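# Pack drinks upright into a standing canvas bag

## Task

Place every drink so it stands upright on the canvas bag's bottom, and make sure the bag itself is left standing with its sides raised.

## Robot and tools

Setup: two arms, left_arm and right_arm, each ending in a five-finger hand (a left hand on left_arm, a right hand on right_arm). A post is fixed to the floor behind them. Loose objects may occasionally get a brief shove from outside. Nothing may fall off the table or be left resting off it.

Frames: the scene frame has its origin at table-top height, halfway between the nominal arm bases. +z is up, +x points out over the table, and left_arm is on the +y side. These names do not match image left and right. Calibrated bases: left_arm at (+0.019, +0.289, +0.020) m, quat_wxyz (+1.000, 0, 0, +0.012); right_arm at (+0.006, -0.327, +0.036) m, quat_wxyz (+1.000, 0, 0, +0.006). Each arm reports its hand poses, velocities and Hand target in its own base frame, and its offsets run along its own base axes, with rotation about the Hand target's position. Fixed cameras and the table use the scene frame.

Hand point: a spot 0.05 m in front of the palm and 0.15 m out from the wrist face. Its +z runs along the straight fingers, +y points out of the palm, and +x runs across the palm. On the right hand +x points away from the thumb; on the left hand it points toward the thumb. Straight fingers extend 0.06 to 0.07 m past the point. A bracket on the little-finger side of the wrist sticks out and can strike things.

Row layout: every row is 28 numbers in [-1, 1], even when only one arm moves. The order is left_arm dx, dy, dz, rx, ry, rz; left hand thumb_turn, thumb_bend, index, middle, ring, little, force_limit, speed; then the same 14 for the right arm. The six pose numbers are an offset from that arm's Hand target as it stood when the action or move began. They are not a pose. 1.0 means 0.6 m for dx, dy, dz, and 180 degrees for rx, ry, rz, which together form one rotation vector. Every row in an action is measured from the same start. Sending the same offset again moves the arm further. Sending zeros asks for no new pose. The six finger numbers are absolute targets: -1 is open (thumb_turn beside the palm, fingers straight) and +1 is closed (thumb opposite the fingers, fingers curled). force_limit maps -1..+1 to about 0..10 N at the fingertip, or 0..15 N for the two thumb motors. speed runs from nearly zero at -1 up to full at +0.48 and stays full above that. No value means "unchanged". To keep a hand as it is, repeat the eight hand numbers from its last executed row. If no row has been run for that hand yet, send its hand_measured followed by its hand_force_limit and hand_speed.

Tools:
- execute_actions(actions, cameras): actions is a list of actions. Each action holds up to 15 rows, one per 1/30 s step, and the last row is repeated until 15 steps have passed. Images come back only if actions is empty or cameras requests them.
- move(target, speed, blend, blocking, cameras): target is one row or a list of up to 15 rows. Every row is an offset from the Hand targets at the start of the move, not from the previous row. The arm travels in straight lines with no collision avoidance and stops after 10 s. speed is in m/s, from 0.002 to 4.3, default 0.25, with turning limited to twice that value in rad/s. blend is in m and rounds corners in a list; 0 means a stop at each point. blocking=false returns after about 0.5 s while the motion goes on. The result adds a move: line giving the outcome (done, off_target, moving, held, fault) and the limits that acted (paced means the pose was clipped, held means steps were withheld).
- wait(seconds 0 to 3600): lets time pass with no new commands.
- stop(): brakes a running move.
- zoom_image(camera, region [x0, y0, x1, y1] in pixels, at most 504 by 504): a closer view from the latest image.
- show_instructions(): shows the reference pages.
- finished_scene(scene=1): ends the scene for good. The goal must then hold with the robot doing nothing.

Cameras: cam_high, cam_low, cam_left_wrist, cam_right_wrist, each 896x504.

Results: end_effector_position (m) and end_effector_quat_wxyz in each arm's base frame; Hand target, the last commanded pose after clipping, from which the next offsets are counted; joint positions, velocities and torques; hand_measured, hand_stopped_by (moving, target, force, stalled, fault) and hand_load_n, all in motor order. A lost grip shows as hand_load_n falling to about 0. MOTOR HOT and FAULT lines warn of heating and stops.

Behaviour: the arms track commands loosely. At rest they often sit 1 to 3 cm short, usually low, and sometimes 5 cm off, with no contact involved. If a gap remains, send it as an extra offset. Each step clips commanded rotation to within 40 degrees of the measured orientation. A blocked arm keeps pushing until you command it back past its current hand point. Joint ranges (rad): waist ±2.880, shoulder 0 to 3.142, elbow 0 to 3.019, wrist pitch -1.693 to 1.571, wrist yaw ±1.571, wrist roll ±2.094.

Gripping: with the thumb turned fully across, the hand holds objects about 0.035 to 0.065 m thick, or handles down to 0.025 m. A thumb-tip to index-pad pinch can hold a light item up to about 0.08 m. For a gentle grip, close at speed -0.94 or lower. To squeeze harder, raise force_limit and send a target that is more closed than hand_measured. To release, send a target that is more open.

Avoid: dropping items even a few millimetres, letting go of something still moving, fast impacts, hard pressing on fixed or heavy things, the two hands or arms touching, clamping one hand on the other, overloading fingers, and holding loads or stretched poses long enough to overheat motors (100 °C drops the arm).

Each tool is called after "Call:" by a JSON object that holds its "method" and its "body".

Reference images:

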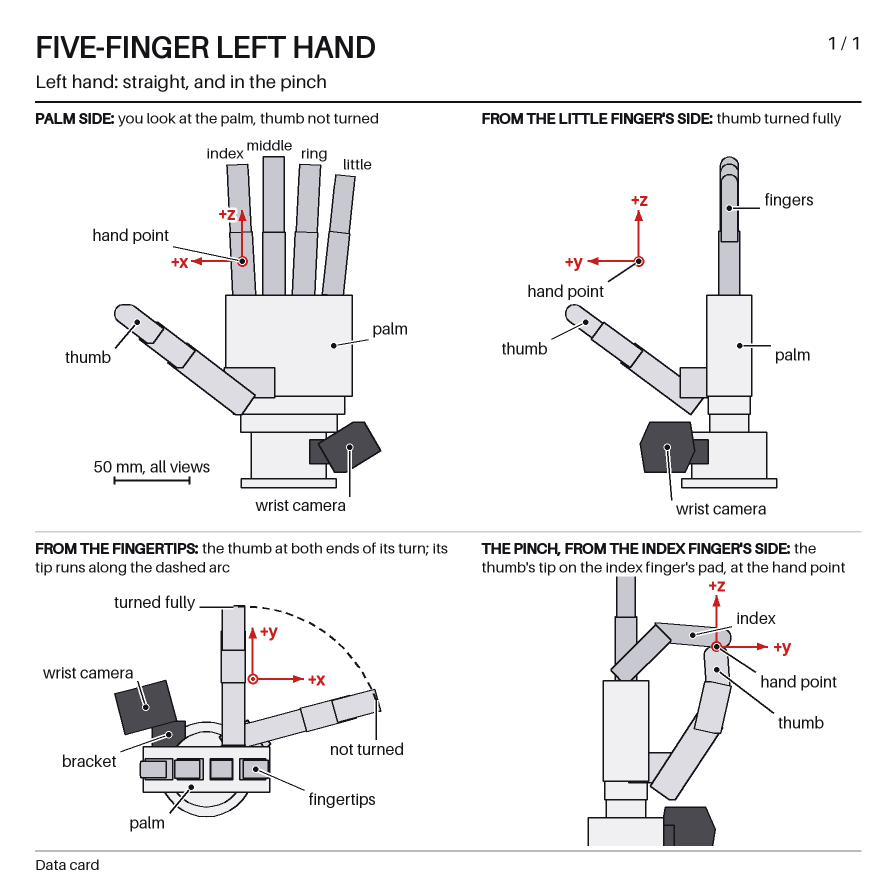

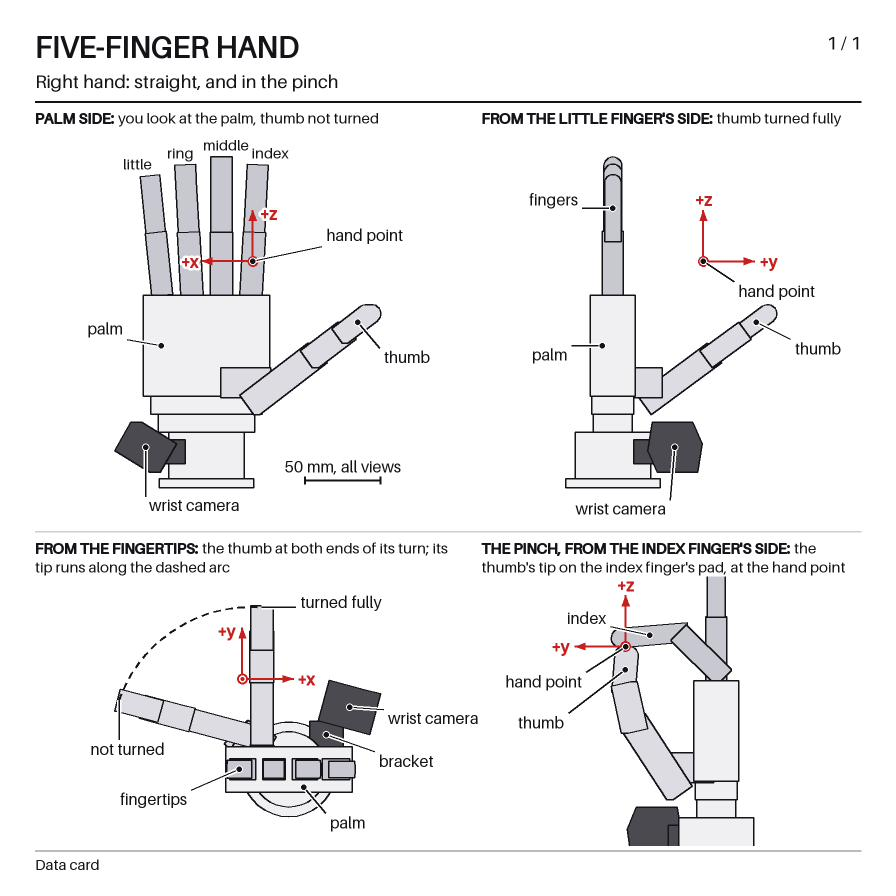

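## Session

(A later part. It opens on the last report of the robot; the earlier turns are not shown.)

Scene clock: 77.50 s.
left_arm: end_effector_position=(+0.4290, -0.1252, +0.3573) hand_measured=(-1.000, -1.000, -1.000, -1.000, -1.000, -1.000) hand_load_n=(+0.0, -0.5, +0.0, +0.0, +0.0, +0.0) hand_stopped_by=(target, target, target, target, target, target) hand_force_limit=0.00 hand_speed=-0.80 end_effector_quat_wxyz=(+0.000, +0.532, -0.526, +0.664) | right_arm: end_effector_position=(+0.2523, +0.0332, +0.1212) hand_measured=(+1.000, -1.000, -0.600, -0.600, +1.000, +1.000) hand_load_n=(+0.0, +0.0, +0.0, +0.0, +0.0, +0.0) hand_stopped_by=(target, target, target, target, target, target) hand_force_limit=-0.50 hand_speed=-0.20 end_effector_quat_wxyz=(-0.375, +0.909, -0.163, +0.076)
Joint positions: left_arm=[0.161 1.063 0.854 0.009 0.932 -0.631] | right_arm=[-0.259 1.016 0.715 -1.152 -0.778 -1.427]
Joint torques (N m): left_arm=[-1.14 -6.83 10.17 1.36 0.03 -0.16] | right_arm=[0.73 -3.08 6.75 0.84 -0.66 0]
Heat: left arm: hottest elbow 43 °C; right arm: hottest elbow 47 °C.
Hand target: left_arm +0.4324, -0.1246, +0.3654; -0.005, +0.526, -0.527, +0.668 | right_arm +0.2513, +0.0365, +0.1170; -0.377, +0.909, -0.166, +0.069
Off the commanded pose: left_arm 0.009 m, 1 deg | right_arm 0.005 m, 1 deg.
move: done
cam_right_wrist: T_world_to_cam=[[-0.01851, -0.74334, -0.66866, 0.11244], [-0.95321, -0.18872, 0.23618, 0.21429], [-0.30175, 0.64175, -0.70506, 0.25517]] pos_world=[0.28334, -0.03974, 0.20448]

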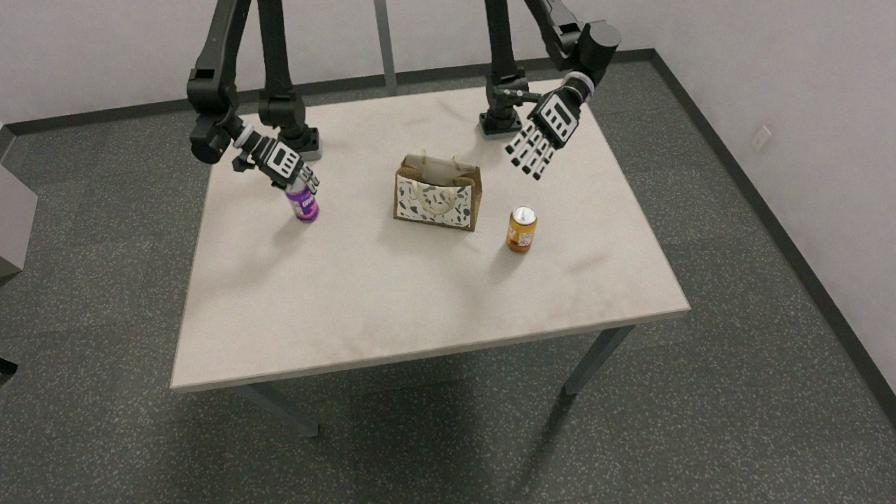

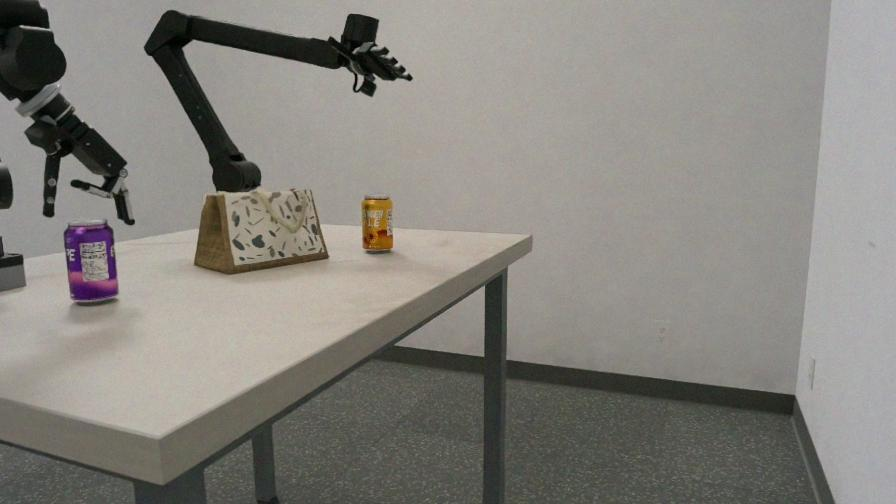

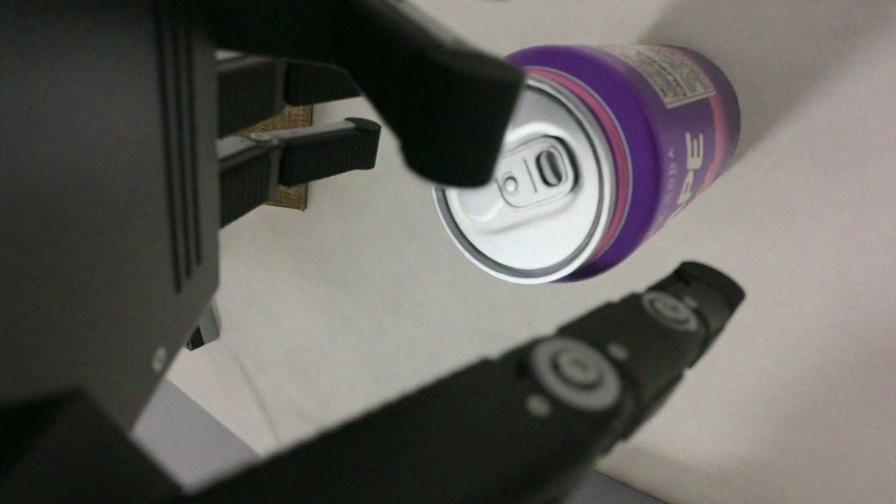

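Call:
{"method": "move", "body": {"target": [0,0,0,0,0,0,-1,-1,-1,-1,-1,-1,0,-0.8, -0.0110,0.0042,-0.042,0,0,0,1,-1,-0.6,-0.6,1,1,-0.5,-0.2], "speed": 0.06, "cameras": ["cam_high","cam_low","cam_right_wrist"]}}

Call:
{"method": "zoom_image", "body": {"camera": "cam_high", "region": [200, 60, 350, 230]}}

Call:
{"method": "zoom_image", "body": {"camera": "cam_low", "region": [0, 60, 160, 320]}}

Scene clock: 81.20 s.
left_arm: end_effector_position=(+0.4290, -0.1252, +0.3573) hand_measured=(-1.000, -1.000, -1.000, -1.000, -1.000, -1.000) hand_load_n=(+0.0, +0.5, +0.0, +0.0, +0.0, +0.0) hand_stopped_by=(target, target, target, target, target, target) hand_force_limit=0.00 hand_speed=-0.80 end_effector_quat_wxyz=(+0.000, +0.532, -0.526, +0.664) | right_arm: end_effector_position=(+0.2463, +0.0352, +0.0962) hand_measured=(+1.000, -1.000, -0.600, -0.600, +1.000, +1.000) hand_load_n=(+0.0, +0.0, +0.0, +0.0, +0.0, +0.0) hand_stopped_by=(target, target, target, target, target, target) hand_force_limit=-0.50 hand_speed=-0.20 end_effector_quat_wxyz=(-0.375, +0.909, -0.163, +0.077)
Joint positions: left_arm=[0.161 1.063 0.854 0.009 0.932 -0.631] | right_arm=[-0.258 1.022 0.649 -1.076 -0.778 -1.423]
Joint torques (N m): left_arm=[-1.08 -6.83 10.17 1.36 0.03 -0.15] | right_arm=[0.79 -3.02 6.5 0.88 -0.64 0.01]
Heat: left arm: hottest elbow 43 °C; right arm: hottest elbow 47 °C.
Hand target: left_arm +0.4324, -0.1246, +0.3654; -0.005, +0.526, -0.527, +0.668 | right_arm +0.2447, +0.0391, +0.0918; -0.377, +0.909, -0.166, +0.069
Off the commanded pose: left_arm 0.009 m, 1 deg | right_arm 0.006 m, 1 deg.
move: done
cam_right_wrist: T_world_to_cam=[[-0.01892, -0.74332, -0.66867, 0.09721], [-0.95386, -0.18703, 0.23489, 0.21514], [-0.29966, 0.64226, -0.70548, 0.23391]] pos_world=[0.27714, -0.03774, 0.17948]

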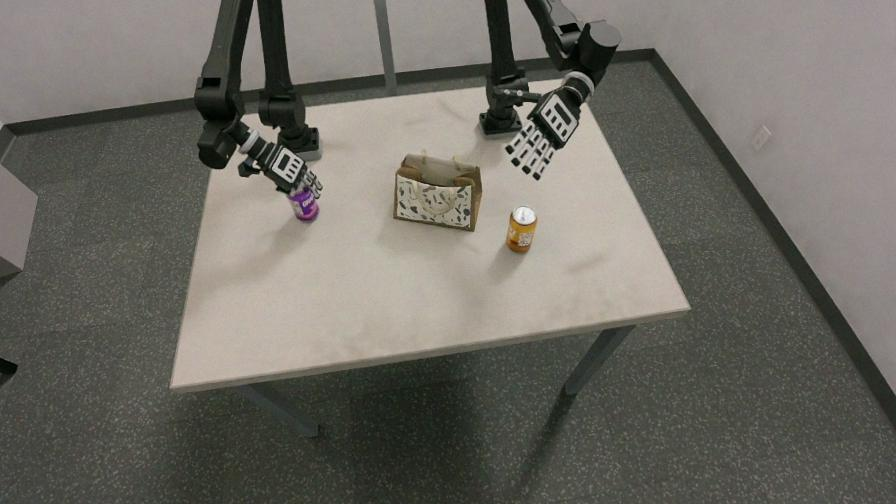

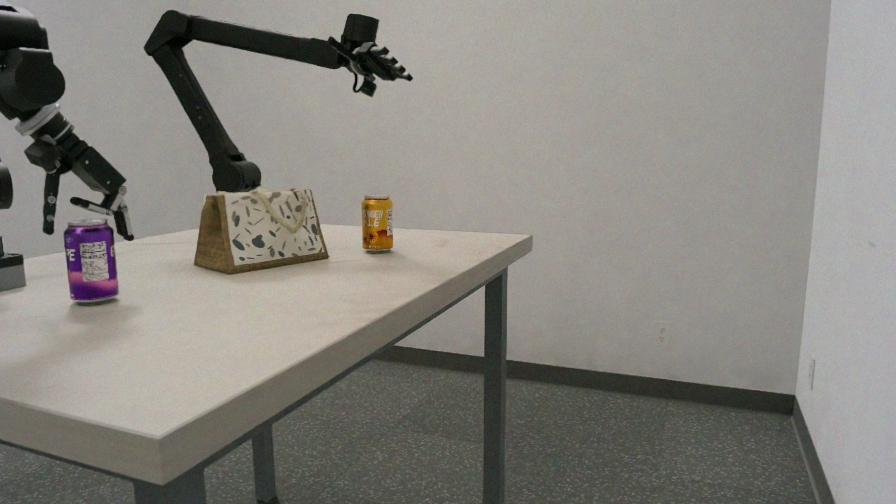

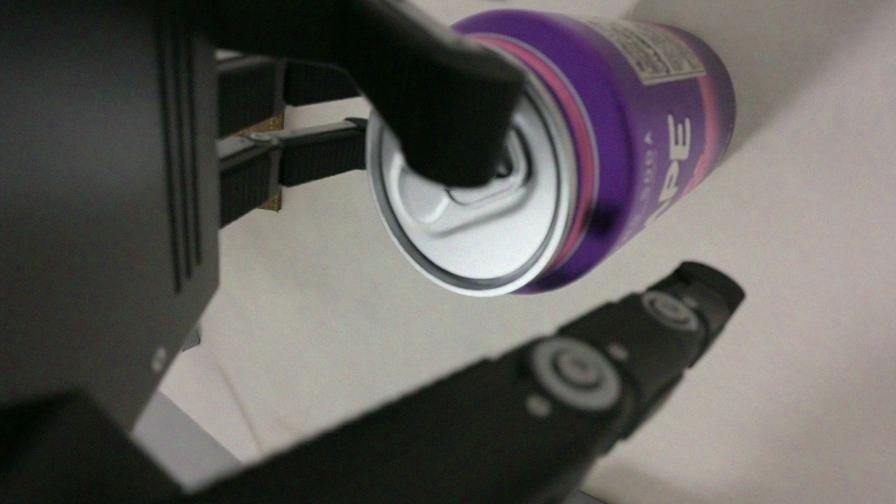

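Scaled by 2.965 from the camera's image (finer frame: 1280x720).

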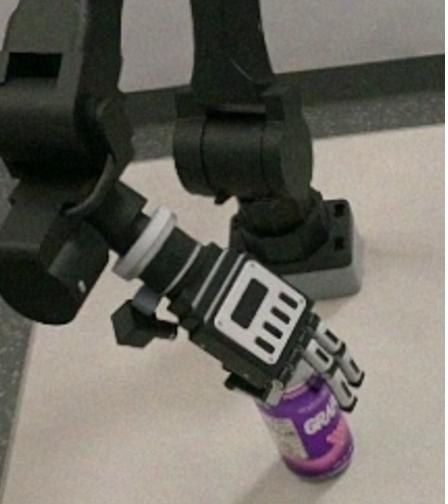

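Scaled by 1.938 from the camera's image (finer frame: 1280x720).

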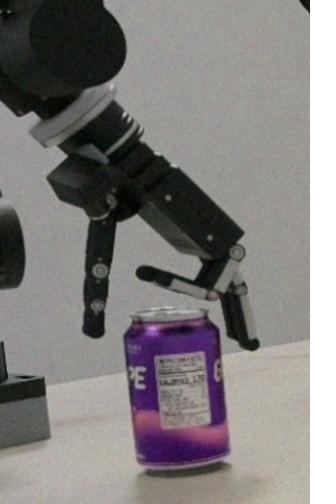

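Call:
{"method": "move", "body": {"target": [0,0,0,0,0,0,-1,-1,-1,-1,-1,-1,0,-0.8, 0,0,-0.013,0,0,0,1,-0.8,-0.57,-0.57,1,1,0.3,-0.8], "speed": 0.06, "cameras": ["cam_high","cam_low","cam_right_wrist"]}}

Call:
{"method": "zoom_image", "body": {"camera": "cam_high", "region": [200, 60, 350, 230]}}

Call:
{"method": "zoom_image", "body": {"camera": "cam_low", "region": [0, 60, 160, 320]}}

Scene clock: 83.07 s.
left_arm: end_effector_position=(+0.4290, -0.1252, +0.3573) hand_measured=(-1.000, -1.000, -1.000, -1.000, -1.000, -1.000) hand_load_n=(+0.0, +0.0, +0.0, +0.0, +0.0, +0.0) hand_stopped_by=(target, target, target, target, target, target) hand_force_limit=0.00 hand_speed=-0.80 end_effector_quat_wxyz=(+0.000, +0.532, -0.526, +0.664) | right_arm: end_effector_position=(+0.2466, +0.0351, +0.0884) hand_measured=(+1.000, -0.800, -0.570, -0.570, +1.000, +1.000) hand_load_n=(+0.0, +0.0, +0.0, +0.0, +0.0, +0.0) hand_stopped_by=(target, target, target, target, target, target) hand_force_limit=0.30 hand_speed=-0.80 end_effector_quat_wxyz=(-0.375, +0.909, -0.164, +0.077)
Joint positions: left_arm=[0.161 1.063 0.854 0.009 0.932 -0.631] | right_arm=[-0.258 1.033 0.634 -1.05 -0.778 -1.422]
Joint torques (N m): left_arm=[-1.14 -6.77 10.17 1.36 0.03 -0.16] | right_arm=[0.73 -2.96 6.41 0.87 -0.63 0]
Heat: left arm: hottest elbow 43 °C; right arm: hottest elbow 47 °C.
Hand target: left_arm +0.4324, -0.1246, +0.3654; -0.005, +0.526, -0.527, +0.668 | right_arm +0.2448, +0.0391, +0.0841; -0.377, +0.909, -0.166, +0.069
Off the commanded pose: left_arm 0.009 m, 1 deg | right_arm 0.006 m, 1 deg.
move: done
cam_right_wrist: T_world_to_cam=[[-0.01934, -0.7432, -0.66879, 0.09213], [-0.95385, -0.18677, 0.23514, 0.21718], [-0.29967, 0.64247, -0.70529, 0.22861]] pos_world=[0.27744, -0.03784, 0.17178]

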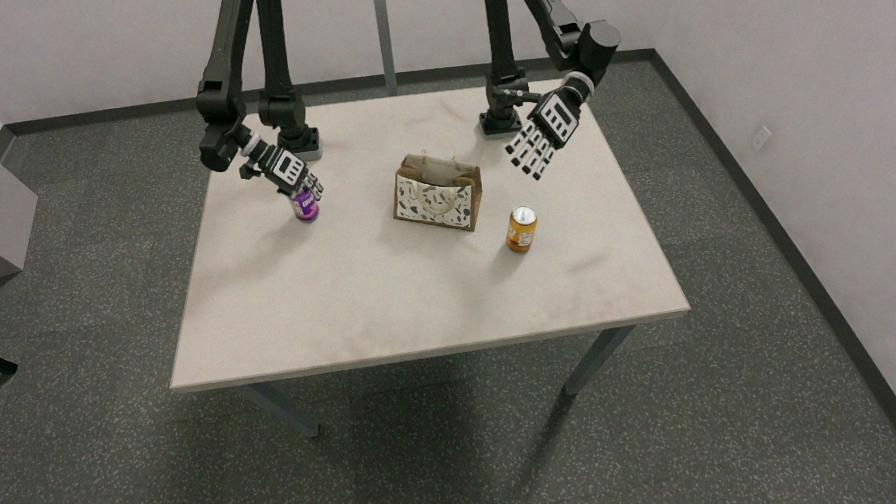

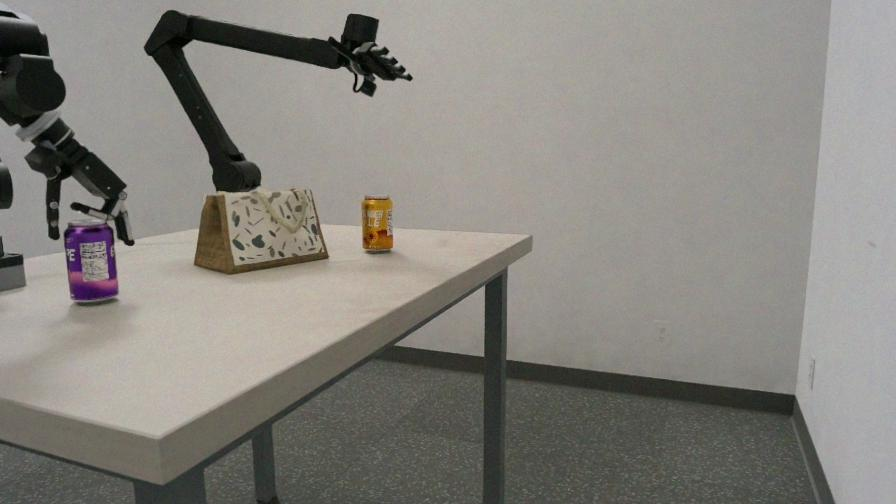

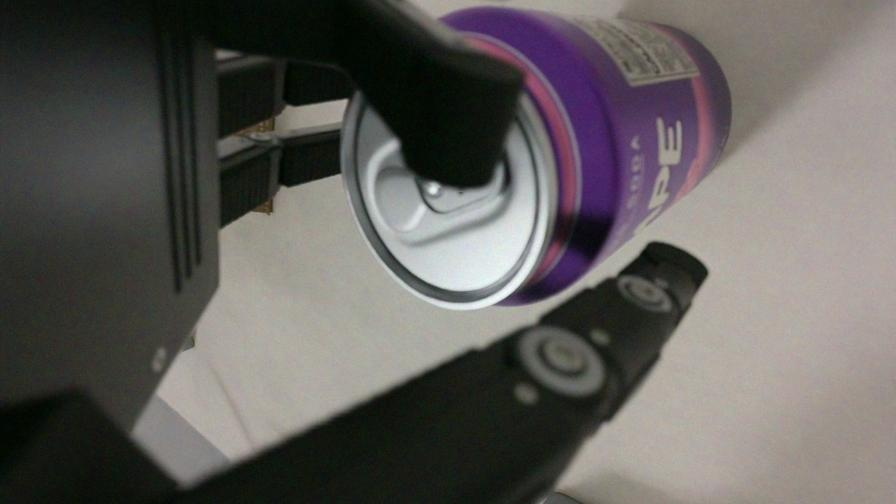

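Scaled by 2.965 from the camera's image (finer frame: 1280x720).

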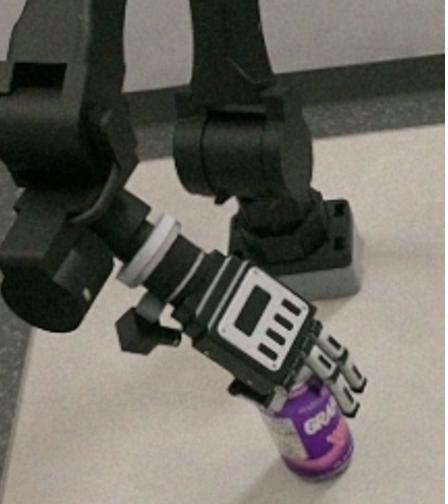

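Scaled by 1.938 from the camera's image (finer frame: 1280x720).

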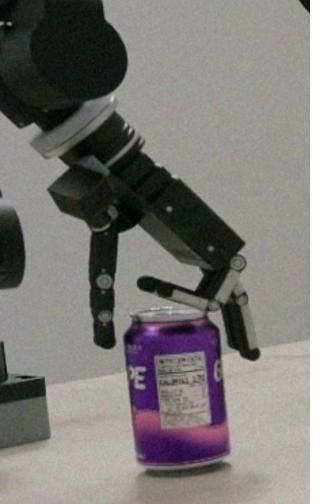

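Call:
{"method": "move", "body": {"target": [0,0,0,0,0,0,-1,-1,-1,-1,-1,-1,0,-0.8, 0,0,0,0,0,0,1,0.2,0.1,0.1,1,1,0.2,-0.92], "speed": 0.06, "cameras": ["cam_high","cam_low","cam_right_wrist"]}}

Call:
{"method": "zoom_image", "body": {"camera": "cam_high", "region": [200, 60, 350, 230]}}

Call:
{"method": "zoom_image", "body": {"camera": "cam_low", "region": [0, 60, 160, 320]}}

Scene clock: 85.17 s.
left_arm: end_effector_position=(+0.4290, -0.1252, +0.3573) hand_measured=(-1.000, -1.000, -1.000, -1.000, -1.000, -1.000) hand_load_n=(-0.5, +0.0, +0.0, +0.0, +0.0, +0.5) hand_stopped_by=(target, target, target, target, target, target) hand_force_limit=0.00 hand_speed=-0.80 end_effector_quat_wxyz=(+0.000, +0.532, -0.526, +0.664) | right_arm: end_effector_position=(+0.2470, +0.0357, +0.0883) hand_measured=(+1.000, -0.662, -0.274, -0.334, +1.000, +1.000) hand_load_n=(+0.0, +10.5, +7.0, +5.0, +0.0, +0.0) hand_stopped_by=(target, force, force, force, target, target) hand_force_limit=0.20 hand_speed=-0.92 end_effector_quat_wxyz=(-0.375, +0.909, -0.163, +0.077)
Joint positions: left_arm=[0.161 1.063 0.854 0.009 0.932 -0.631] | right_arm=[-0.255 1.034 0.634 -1.048 -0.779 -1.421]
Joint torques (N m): left_arm=[-1.14 -6.83 10.17 1.36 0.03 -0.16] | right_arm=[0.56 -3.08 6.43 0.76 -0.61 0]
Heat: left arm: hottest elbow 43 °C; right arm: hottest elbow 47 °C.
Hand target: left_arm +0.4324, -0.1246, +0.3654; -0.005, +0.526, -0.527, +0.668 | right_arm +0.2448, +0.0391, +0.0841; -0.377, +0.909, -0.166, +0.069
Off the commanded pose: left_arm 0.009 m, 1 deg | right_arm 0.006 m, 1 deg.
move: done
cam_right_wrist: T_world_to_cam=[[-0.01731, -0.74306, -0.669, 0.092], [-0.9537, -0.18867, 0.23423, 0.21783], [-0.30027, 0.64208, -0.70539, 0.22847]] pos_world=[0.27794, -0.03724, 0.17168]

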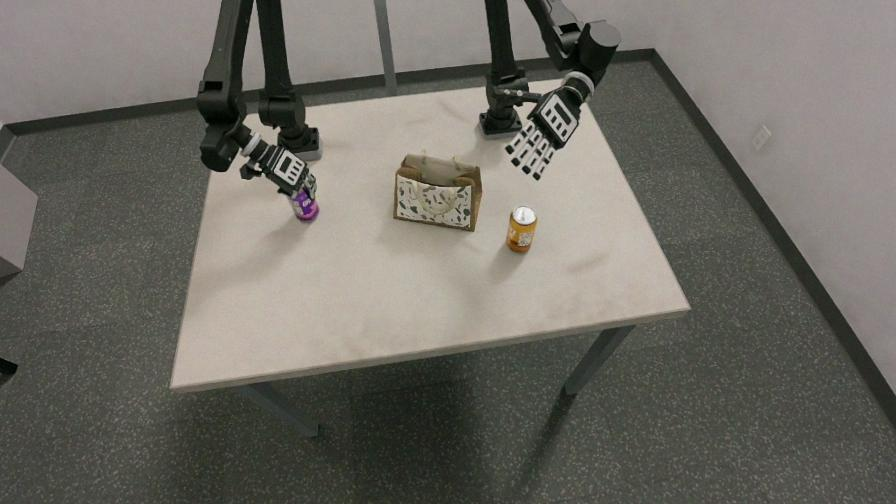

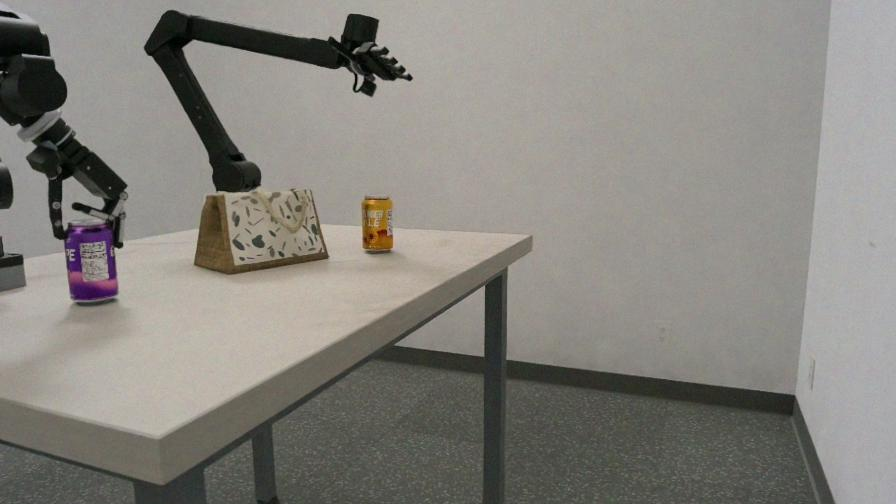

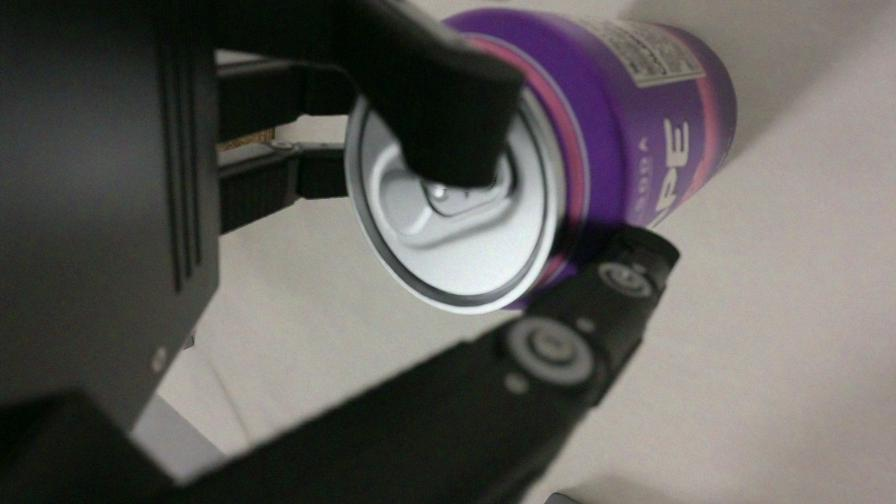

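Scaled by 2.965 from the camera's image (finer frame: 1280x720).

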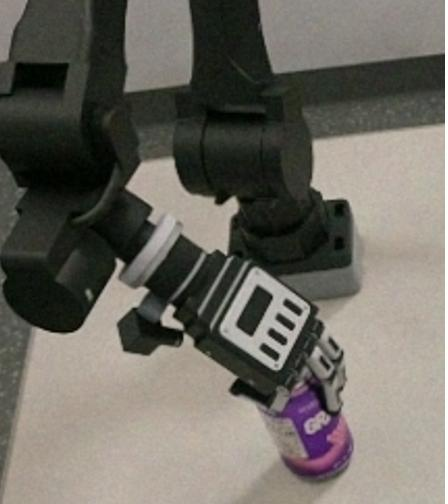

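Scaled by 1.938 from the camera's image (finer frame: 1280x720).

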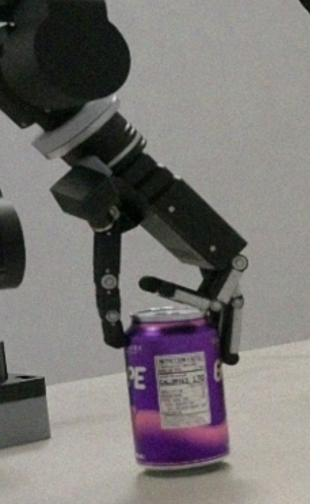

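Call:
{"method": "move", "body": {"target": [[0,0,0,0,0,0,-1,-1,-1,-1,-1,-1,0,-0.8, 0,0,0.05,0,0,0,1,0.2,0.1,0.1,1,1,0.2,-0.92],[0,0,0,0,0,0,-1,-1,-1,-1,-1,-1,0,-0.8, 0,0,0.18,0,0,0,1,0.2,0.1,0.1,1,1,0.2,-0.92]], "speed": 0.06, "cameras": ["cam_high","cam_low","cam_right_wrist"]}}

Call:
{"method": "zoom_image", "body": {"camera": "cam_low", "region": [0, 0, 160, 320]}}

Scene clock: 88.20 s.
left_arm: end_effector_position=(+0.4290, -0.1252, +0.3573) hand_measured=(-1.000, -1.000, -1.000, -1.000, -1.000, -1.000) hand_load_n=(+0.0, +0.0, +0.0, +0.0, +0.0, +0.0) hand_stopped_by=(target, target, target, target, target, target) hand_force_limit=0.00 hand_speed=-0.80 end_effector_quat_wxyz=(+0.000, +0.532, -0.526, +0.664) | right_arm: end_effector_position=(+0.2337, +0.0392, +0.1723) hand_measured=(+1.000, -0.660, -0.274, -0.332, +1.000, +1.000) hand_load_n=(+0.0, +0.0, +0.0, +0.0, +0.0, +0.0) hand_stopped_by=(target, force, force, force, target, target) hand_force_limit=0.20 hand_speed=-0.92 end_effector_quat_wxyz=(-0.376, +0.909, -0.174, +0.051)
Joint positions: left_arm=[0.161 1.063 0.854 0.009 0.932 -0.631] | right_arm=[-0.254 0.961 0.818 -1.359 -0.777 -1.419]
Joint torques (N m): left_arm=[-1.14 -6.83 10.18 1.36 0.03 -0.16] | right_arm=[0.44 -3.9 10.81 0.03 -0.74 -0.02]
Heat: left arm: hottest elbow 43 °C; right arm: hottest elbow 47 °C.
Hand target: left_arm +0.4324, -0.1246, +0.3654; -0.005, +0.526, -0.527, +0.668 | right_arm +0.2448, +0.0391, +0.1921; -0.377, +0.909, -0.165, +0.069
Off the commanded pose: left_arm 0.009 m, 1 deg | right_arm 0.023 m, 2 deg.
move: off_target (right_arm)
cam_right_wrist: T_world_to_cam=[[-0.05473, -0.73472, -0.67616, 0.16017], [-0.9396, -0.19124, 0.28386, 0.17437], [-0.33786, 0.65086, -0.67988, 0.28558]] pos_world=[0.26909, -0.03485, 0.25296]

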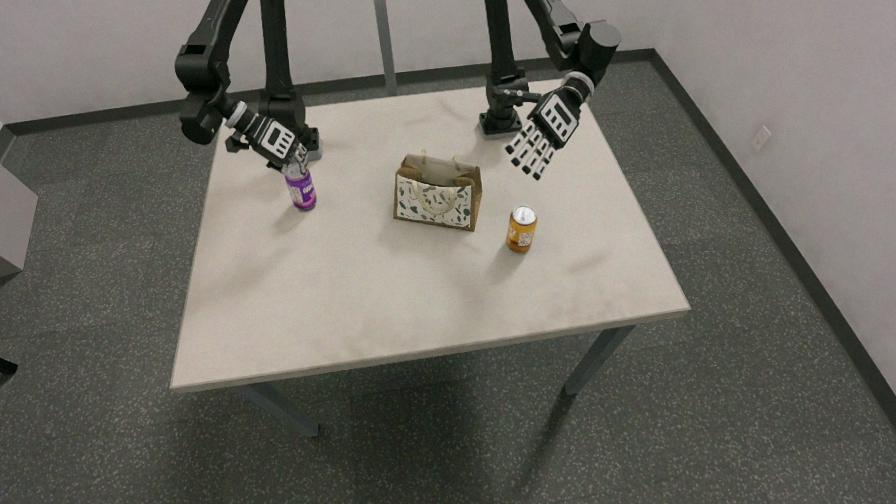

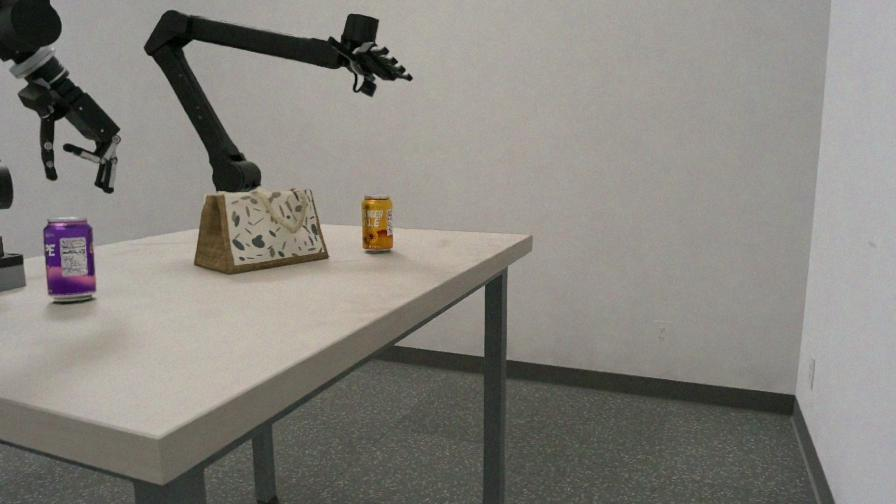

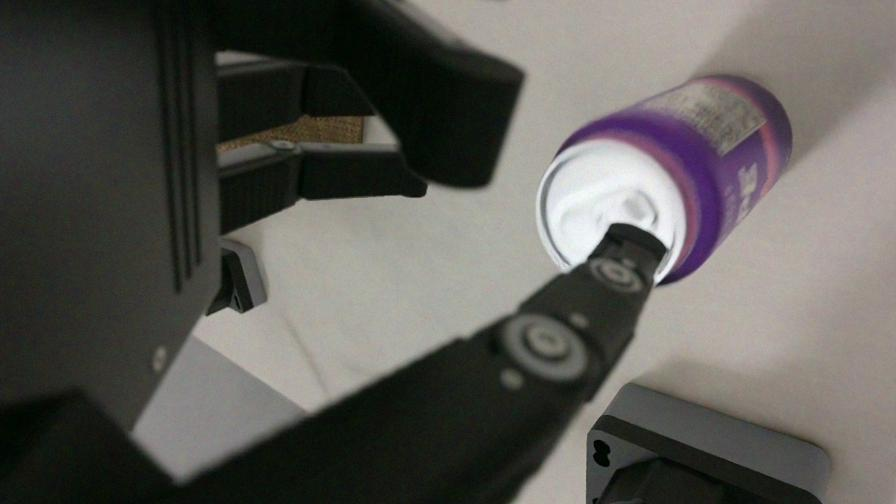

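Scaled by 1.575 from the camera's image (finer frame: 1280x720).

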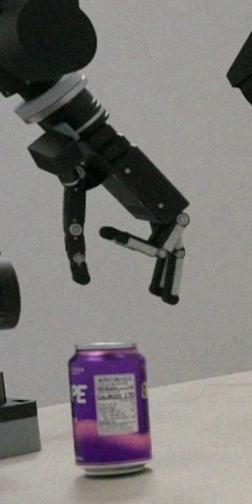

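Call:
{"method": "zoom_image", "body": {"camera": "cam_high", "region": [240, 120, 350, 230]}}

Call:
{"method": "zoom_image", "body": {"camera": "cam_low", "region": [20, 130, 140, 320]}}

Scaled by 4.582 from the camera's image (finer frame: 1280x720).

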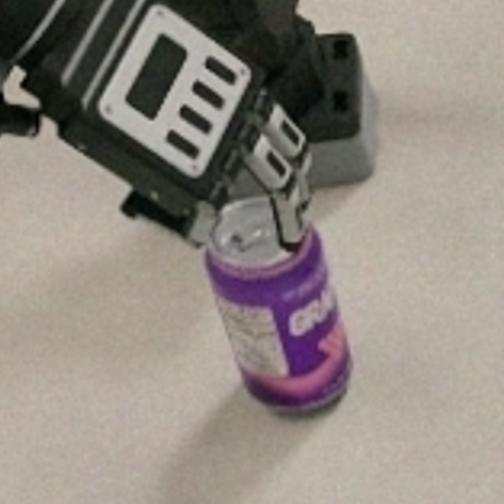

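Scaled by 2.653 from the camera's image (finer frame: 1280x720).

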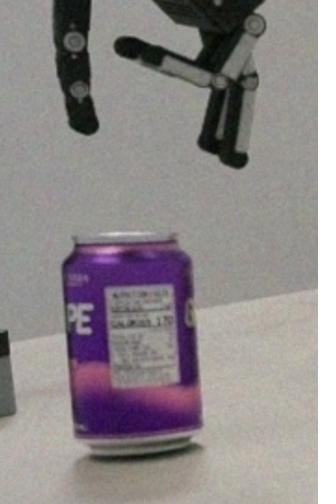

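Call:
{"method": "move", "body": {"target": [0,0,0,0,0,0,-1,-1,-1,-1,-1,-1,0,-0.8, -0.0708,-0.0017,-0.09,0,0,0,1,-0.88,-0.6,-0.6,1,1,0.2,-0.7], "speed": 0.08, "cameras": ["cam_high","cam_low","cam_right_wrist"]}}

Call:
{"method": "zoom_image", "body": {"camera": "cam_high", "region": [200, 60, 350, 230]}}

Call:
{"method": "zoom_image", "body": {"camera": "cam_low", "region": [0, 60, 160, 320]}}

Scene clock: 91.40 s.
left_arm: end_effector_position=(+0.4290, -0.1252, +0.3573) hand_measured=(-1.000, -1.000, -1.000, -1.000, -1.000, -1.000) hand_load_n=(+0.0, +0.0, +0.0, +0.0, +0.0, +0.0) hand_stopped_by=(target, target, target, target, target, target) hand_force_limit=0.00 hand_speed=-0.80 end_effector_quat_wxyz=(+0.000, +0.532, -0.526, +0.664) | right_arm: end_effector_position=(+0.2008, +0.0406, +0.1394) hand_measured=(+1.000, -0.880, -0.600, -0.600, +1.000, +1.000) hand_load_n=(+0.0, +0.0, +0.0, +0.0, +0.5, +0.0) hand_stopped_by=(target, target, target, target, target, target) hand_force_limit=0.20 hand_speed=-0.70 end_effector_quat_wxyz=(-0.376, +0.909, -0.169, +0.059)
Joint positions: left_arm=[0.161 1.063 0.854 0.009 0.932 -0.631] | right_arm=[-0.287 0.87 0.683 -1.333 -0.78 -1.47]
Joint torques (N m): left_arm=[-1.14 -6.77 10.15 1.36 0.03 -0.16] | right_arm=[-1.26 -2.61 6.91 0.73 -0.77 -0.27]
Heat: left arm: hottest elbow 44 °C; right arm: hottest elbow 48 °C.
Hand target: left_arm +0.4324, -0.1246, +0.3654; -0.005, +0.526, -0.527, +0.668 | right_arm +0.2022, +0.0381, +0.1380; -0.377, +0.909, -0.165, +0.069
Off the commanded pose: left_arm 0.009 m, 1 deg | right_arm 0.003 m, 1 deg.
move: done
cam_right_wrist: T_world_to_cam=[[-0.03993, -0.73762, -0.67403, 0.13402], [-0.94402, -0.19323, 0.26738, 0.15637], [-0.32747, 0.64698, -0.68861, 0.25042]] pos_world=[0.23498, -0.03295, 0.22097]

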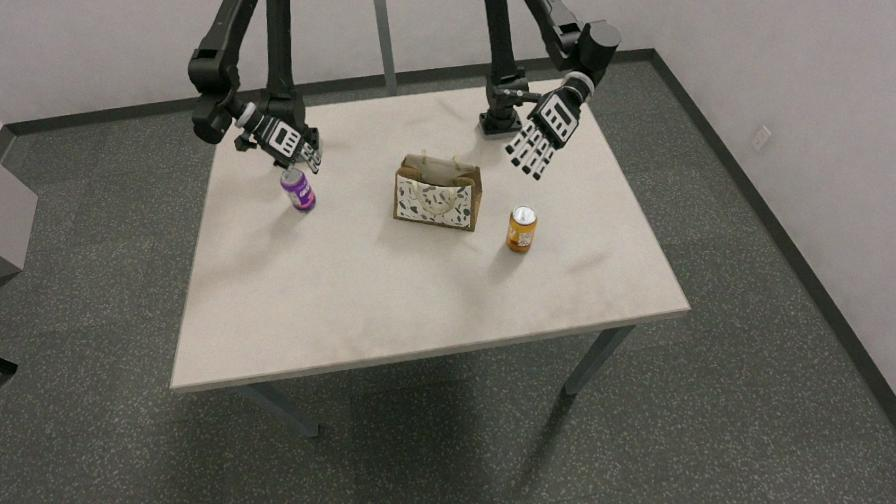

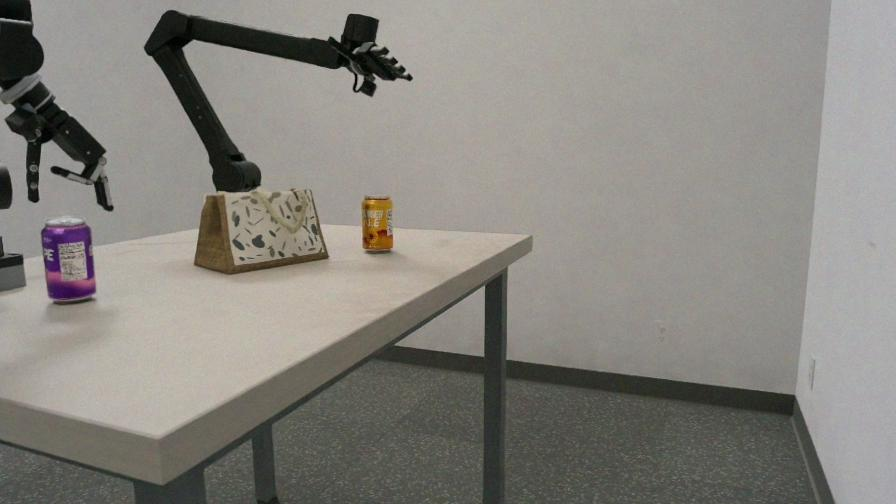

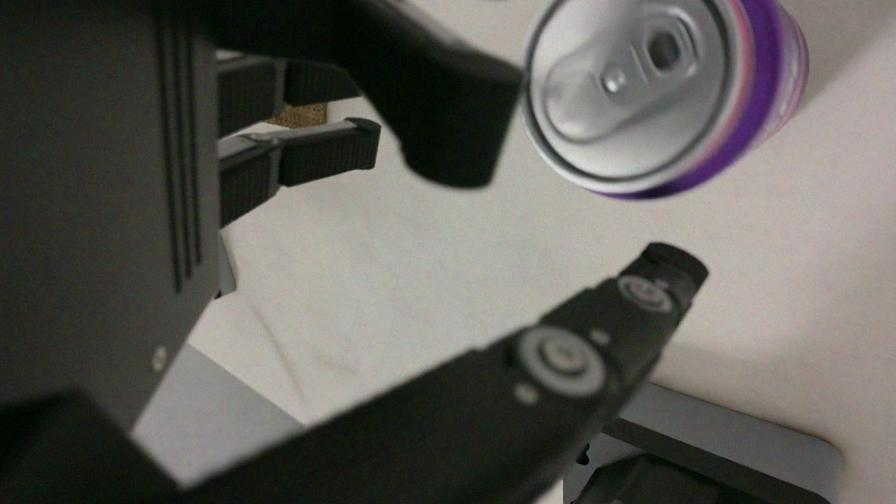

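Scaled by 2.965 from the camera's image (finer frame: 1280x720).

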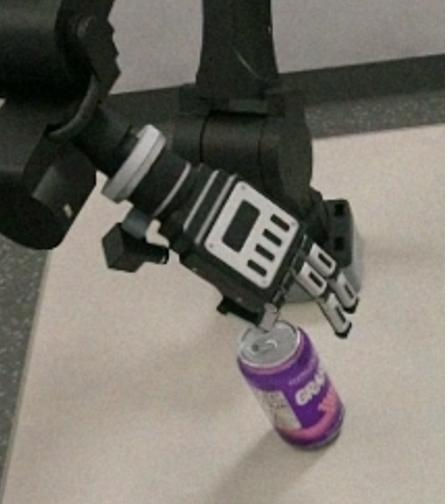

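Scaled by 1.938 from the camera's image (finer frame: 1280x720).

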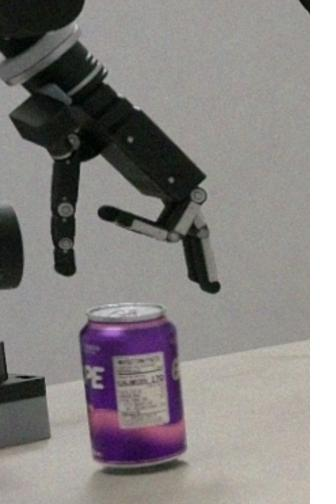

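Call:
{"method": "wait", "body": {"seconds": 0.5, "cameras": ["cam_high","cam_low","cam_right_wrist"]}}

Call:
{"method": "zoom_image", "body": {"camera": "cam_low", "region": [0, 60, 160, 320]}}

Call:
{"method": "zoom_image", "body": {"camera": "cam_high", "region": [240, 120, 350, 230]}}

Scene clock: 92.20 s.
left_arm: end_effector_position=(+0.4290, -0.1252, +0.3573) hand_measured=(-1.000, -1.000, -1.000, -1.000, -1.000, -1.000) hand_load_n=(-0.5, +0.0, +0.0, +0.0, +0.0, +0.0) hand_stopped_by=(target, target, target, target, target, target) hand_force_limit=0.00 hand_speed=-0.80 end_effector_quat_wxyz=(+0.000, +0.532, -0.526, +0.664) | right_arm: end_effector_position=(+0.2008, +0.0406, +0.1394) hand_measured=(+1.000, -0.880, -0.600, -0.600, +1.000, +1.000) hand_load_n=(+0.0, +0.0, +0.0, +0.0, +0.0, +0.0) hand_stopped_by=(target, target, target, target, target, target) hand_force_limit=0.20 hand_speed=-0.70 end_effector_quat_wxyz=(-0.376, +0.909, -0.168, +0.059)
Joint positions: left_arm=[0.161 1.063 0.854 0.009 0.932 -0.631] | right_arm=[-0.287 0.87 0.683 -1.333 -0.78 -1.47]
Joint torques (N m): left_arm=[-1.14 -6.77 10.18 1.36 0.03 -0.16] | right_arm=[-1.26 -2.49 6.91 0.75 -0.77 -0.25]
Heat: left arm: hottest elbow 44 °C; right arm: hottest elbow 48 °C.
Hand target: left_arm +0.4324, -0.1246, +0.3654; -0.005, +0.526, -0.527, +0.668 | right_arm +0.2022, +0.0381, +0.1380; -0.377, +0.909, -0.165, +0.069
Off the commanded pose: left_arm 0.009 m, 1 deg | right_arm 0.003 m, 1 deg.
wait: 0.50 s; at rest from the start
cam_right_wrist: T_world_to_cam=[[-0.03957, -0.73775, -0.67392, 0.13391], [-0.94403, -0.19343, 0.26718, 0.15641], [-0.32747, 0.64677, -0.6888, 0.25046]] pos_world=[0.23498, -0.03295, 0.22097]

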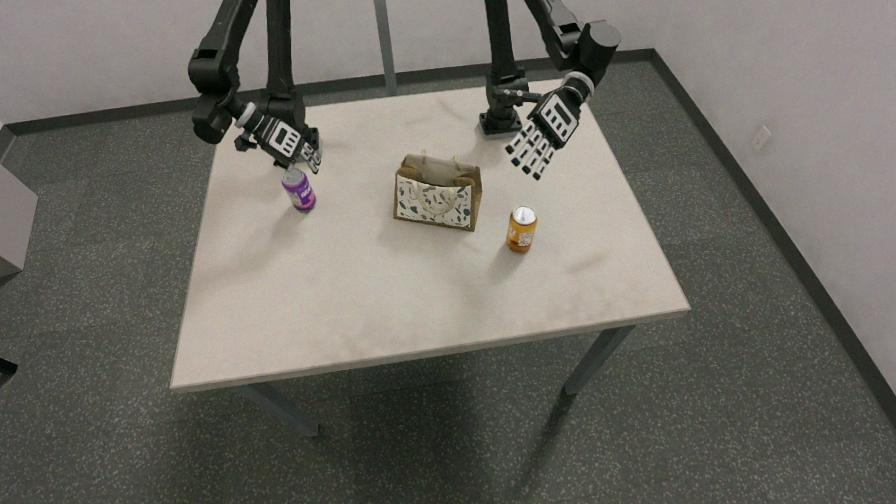

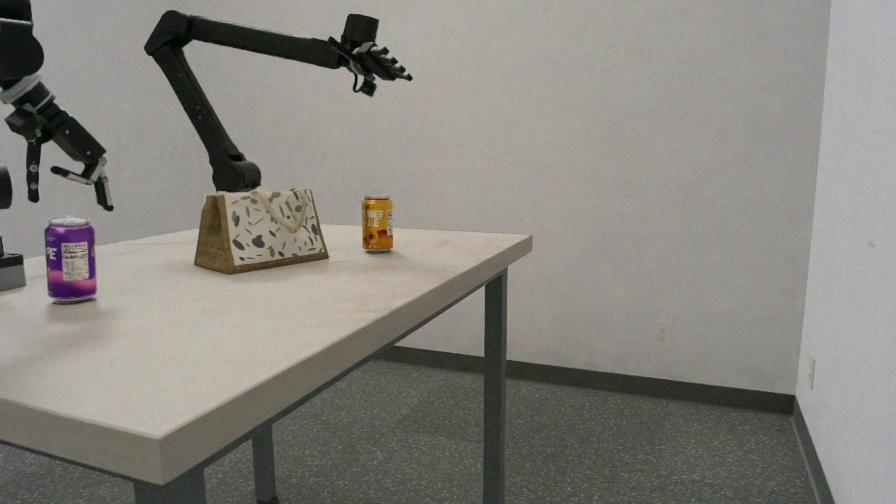

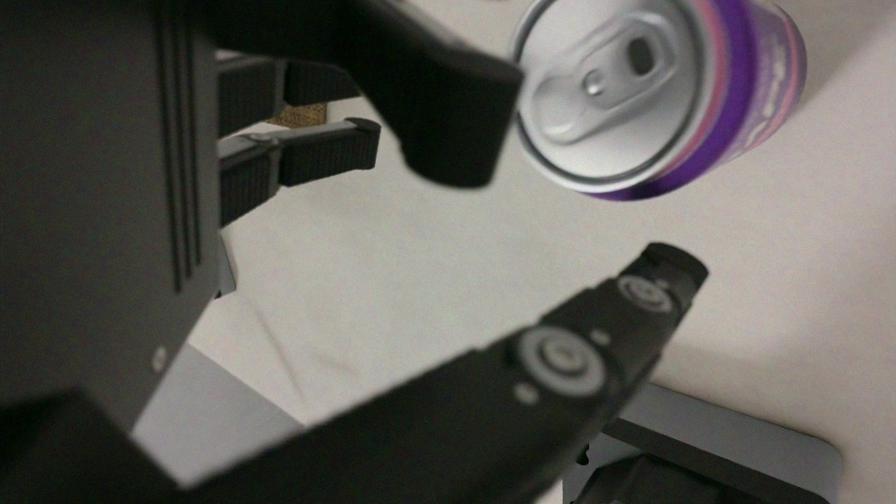

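Scaled by 1.938 from the camera's image (finer frame: 1280x720).

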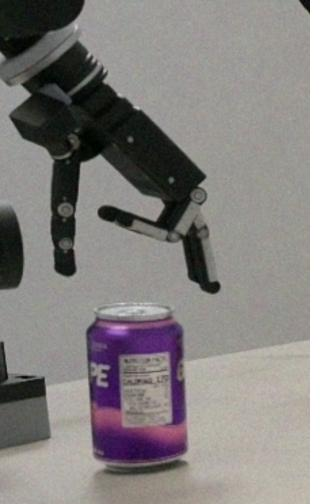

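Scaled by 4.582 from the camera's image (finer frame: 1280x720).

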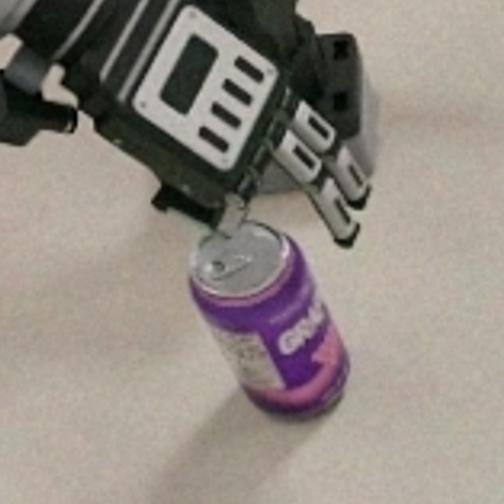

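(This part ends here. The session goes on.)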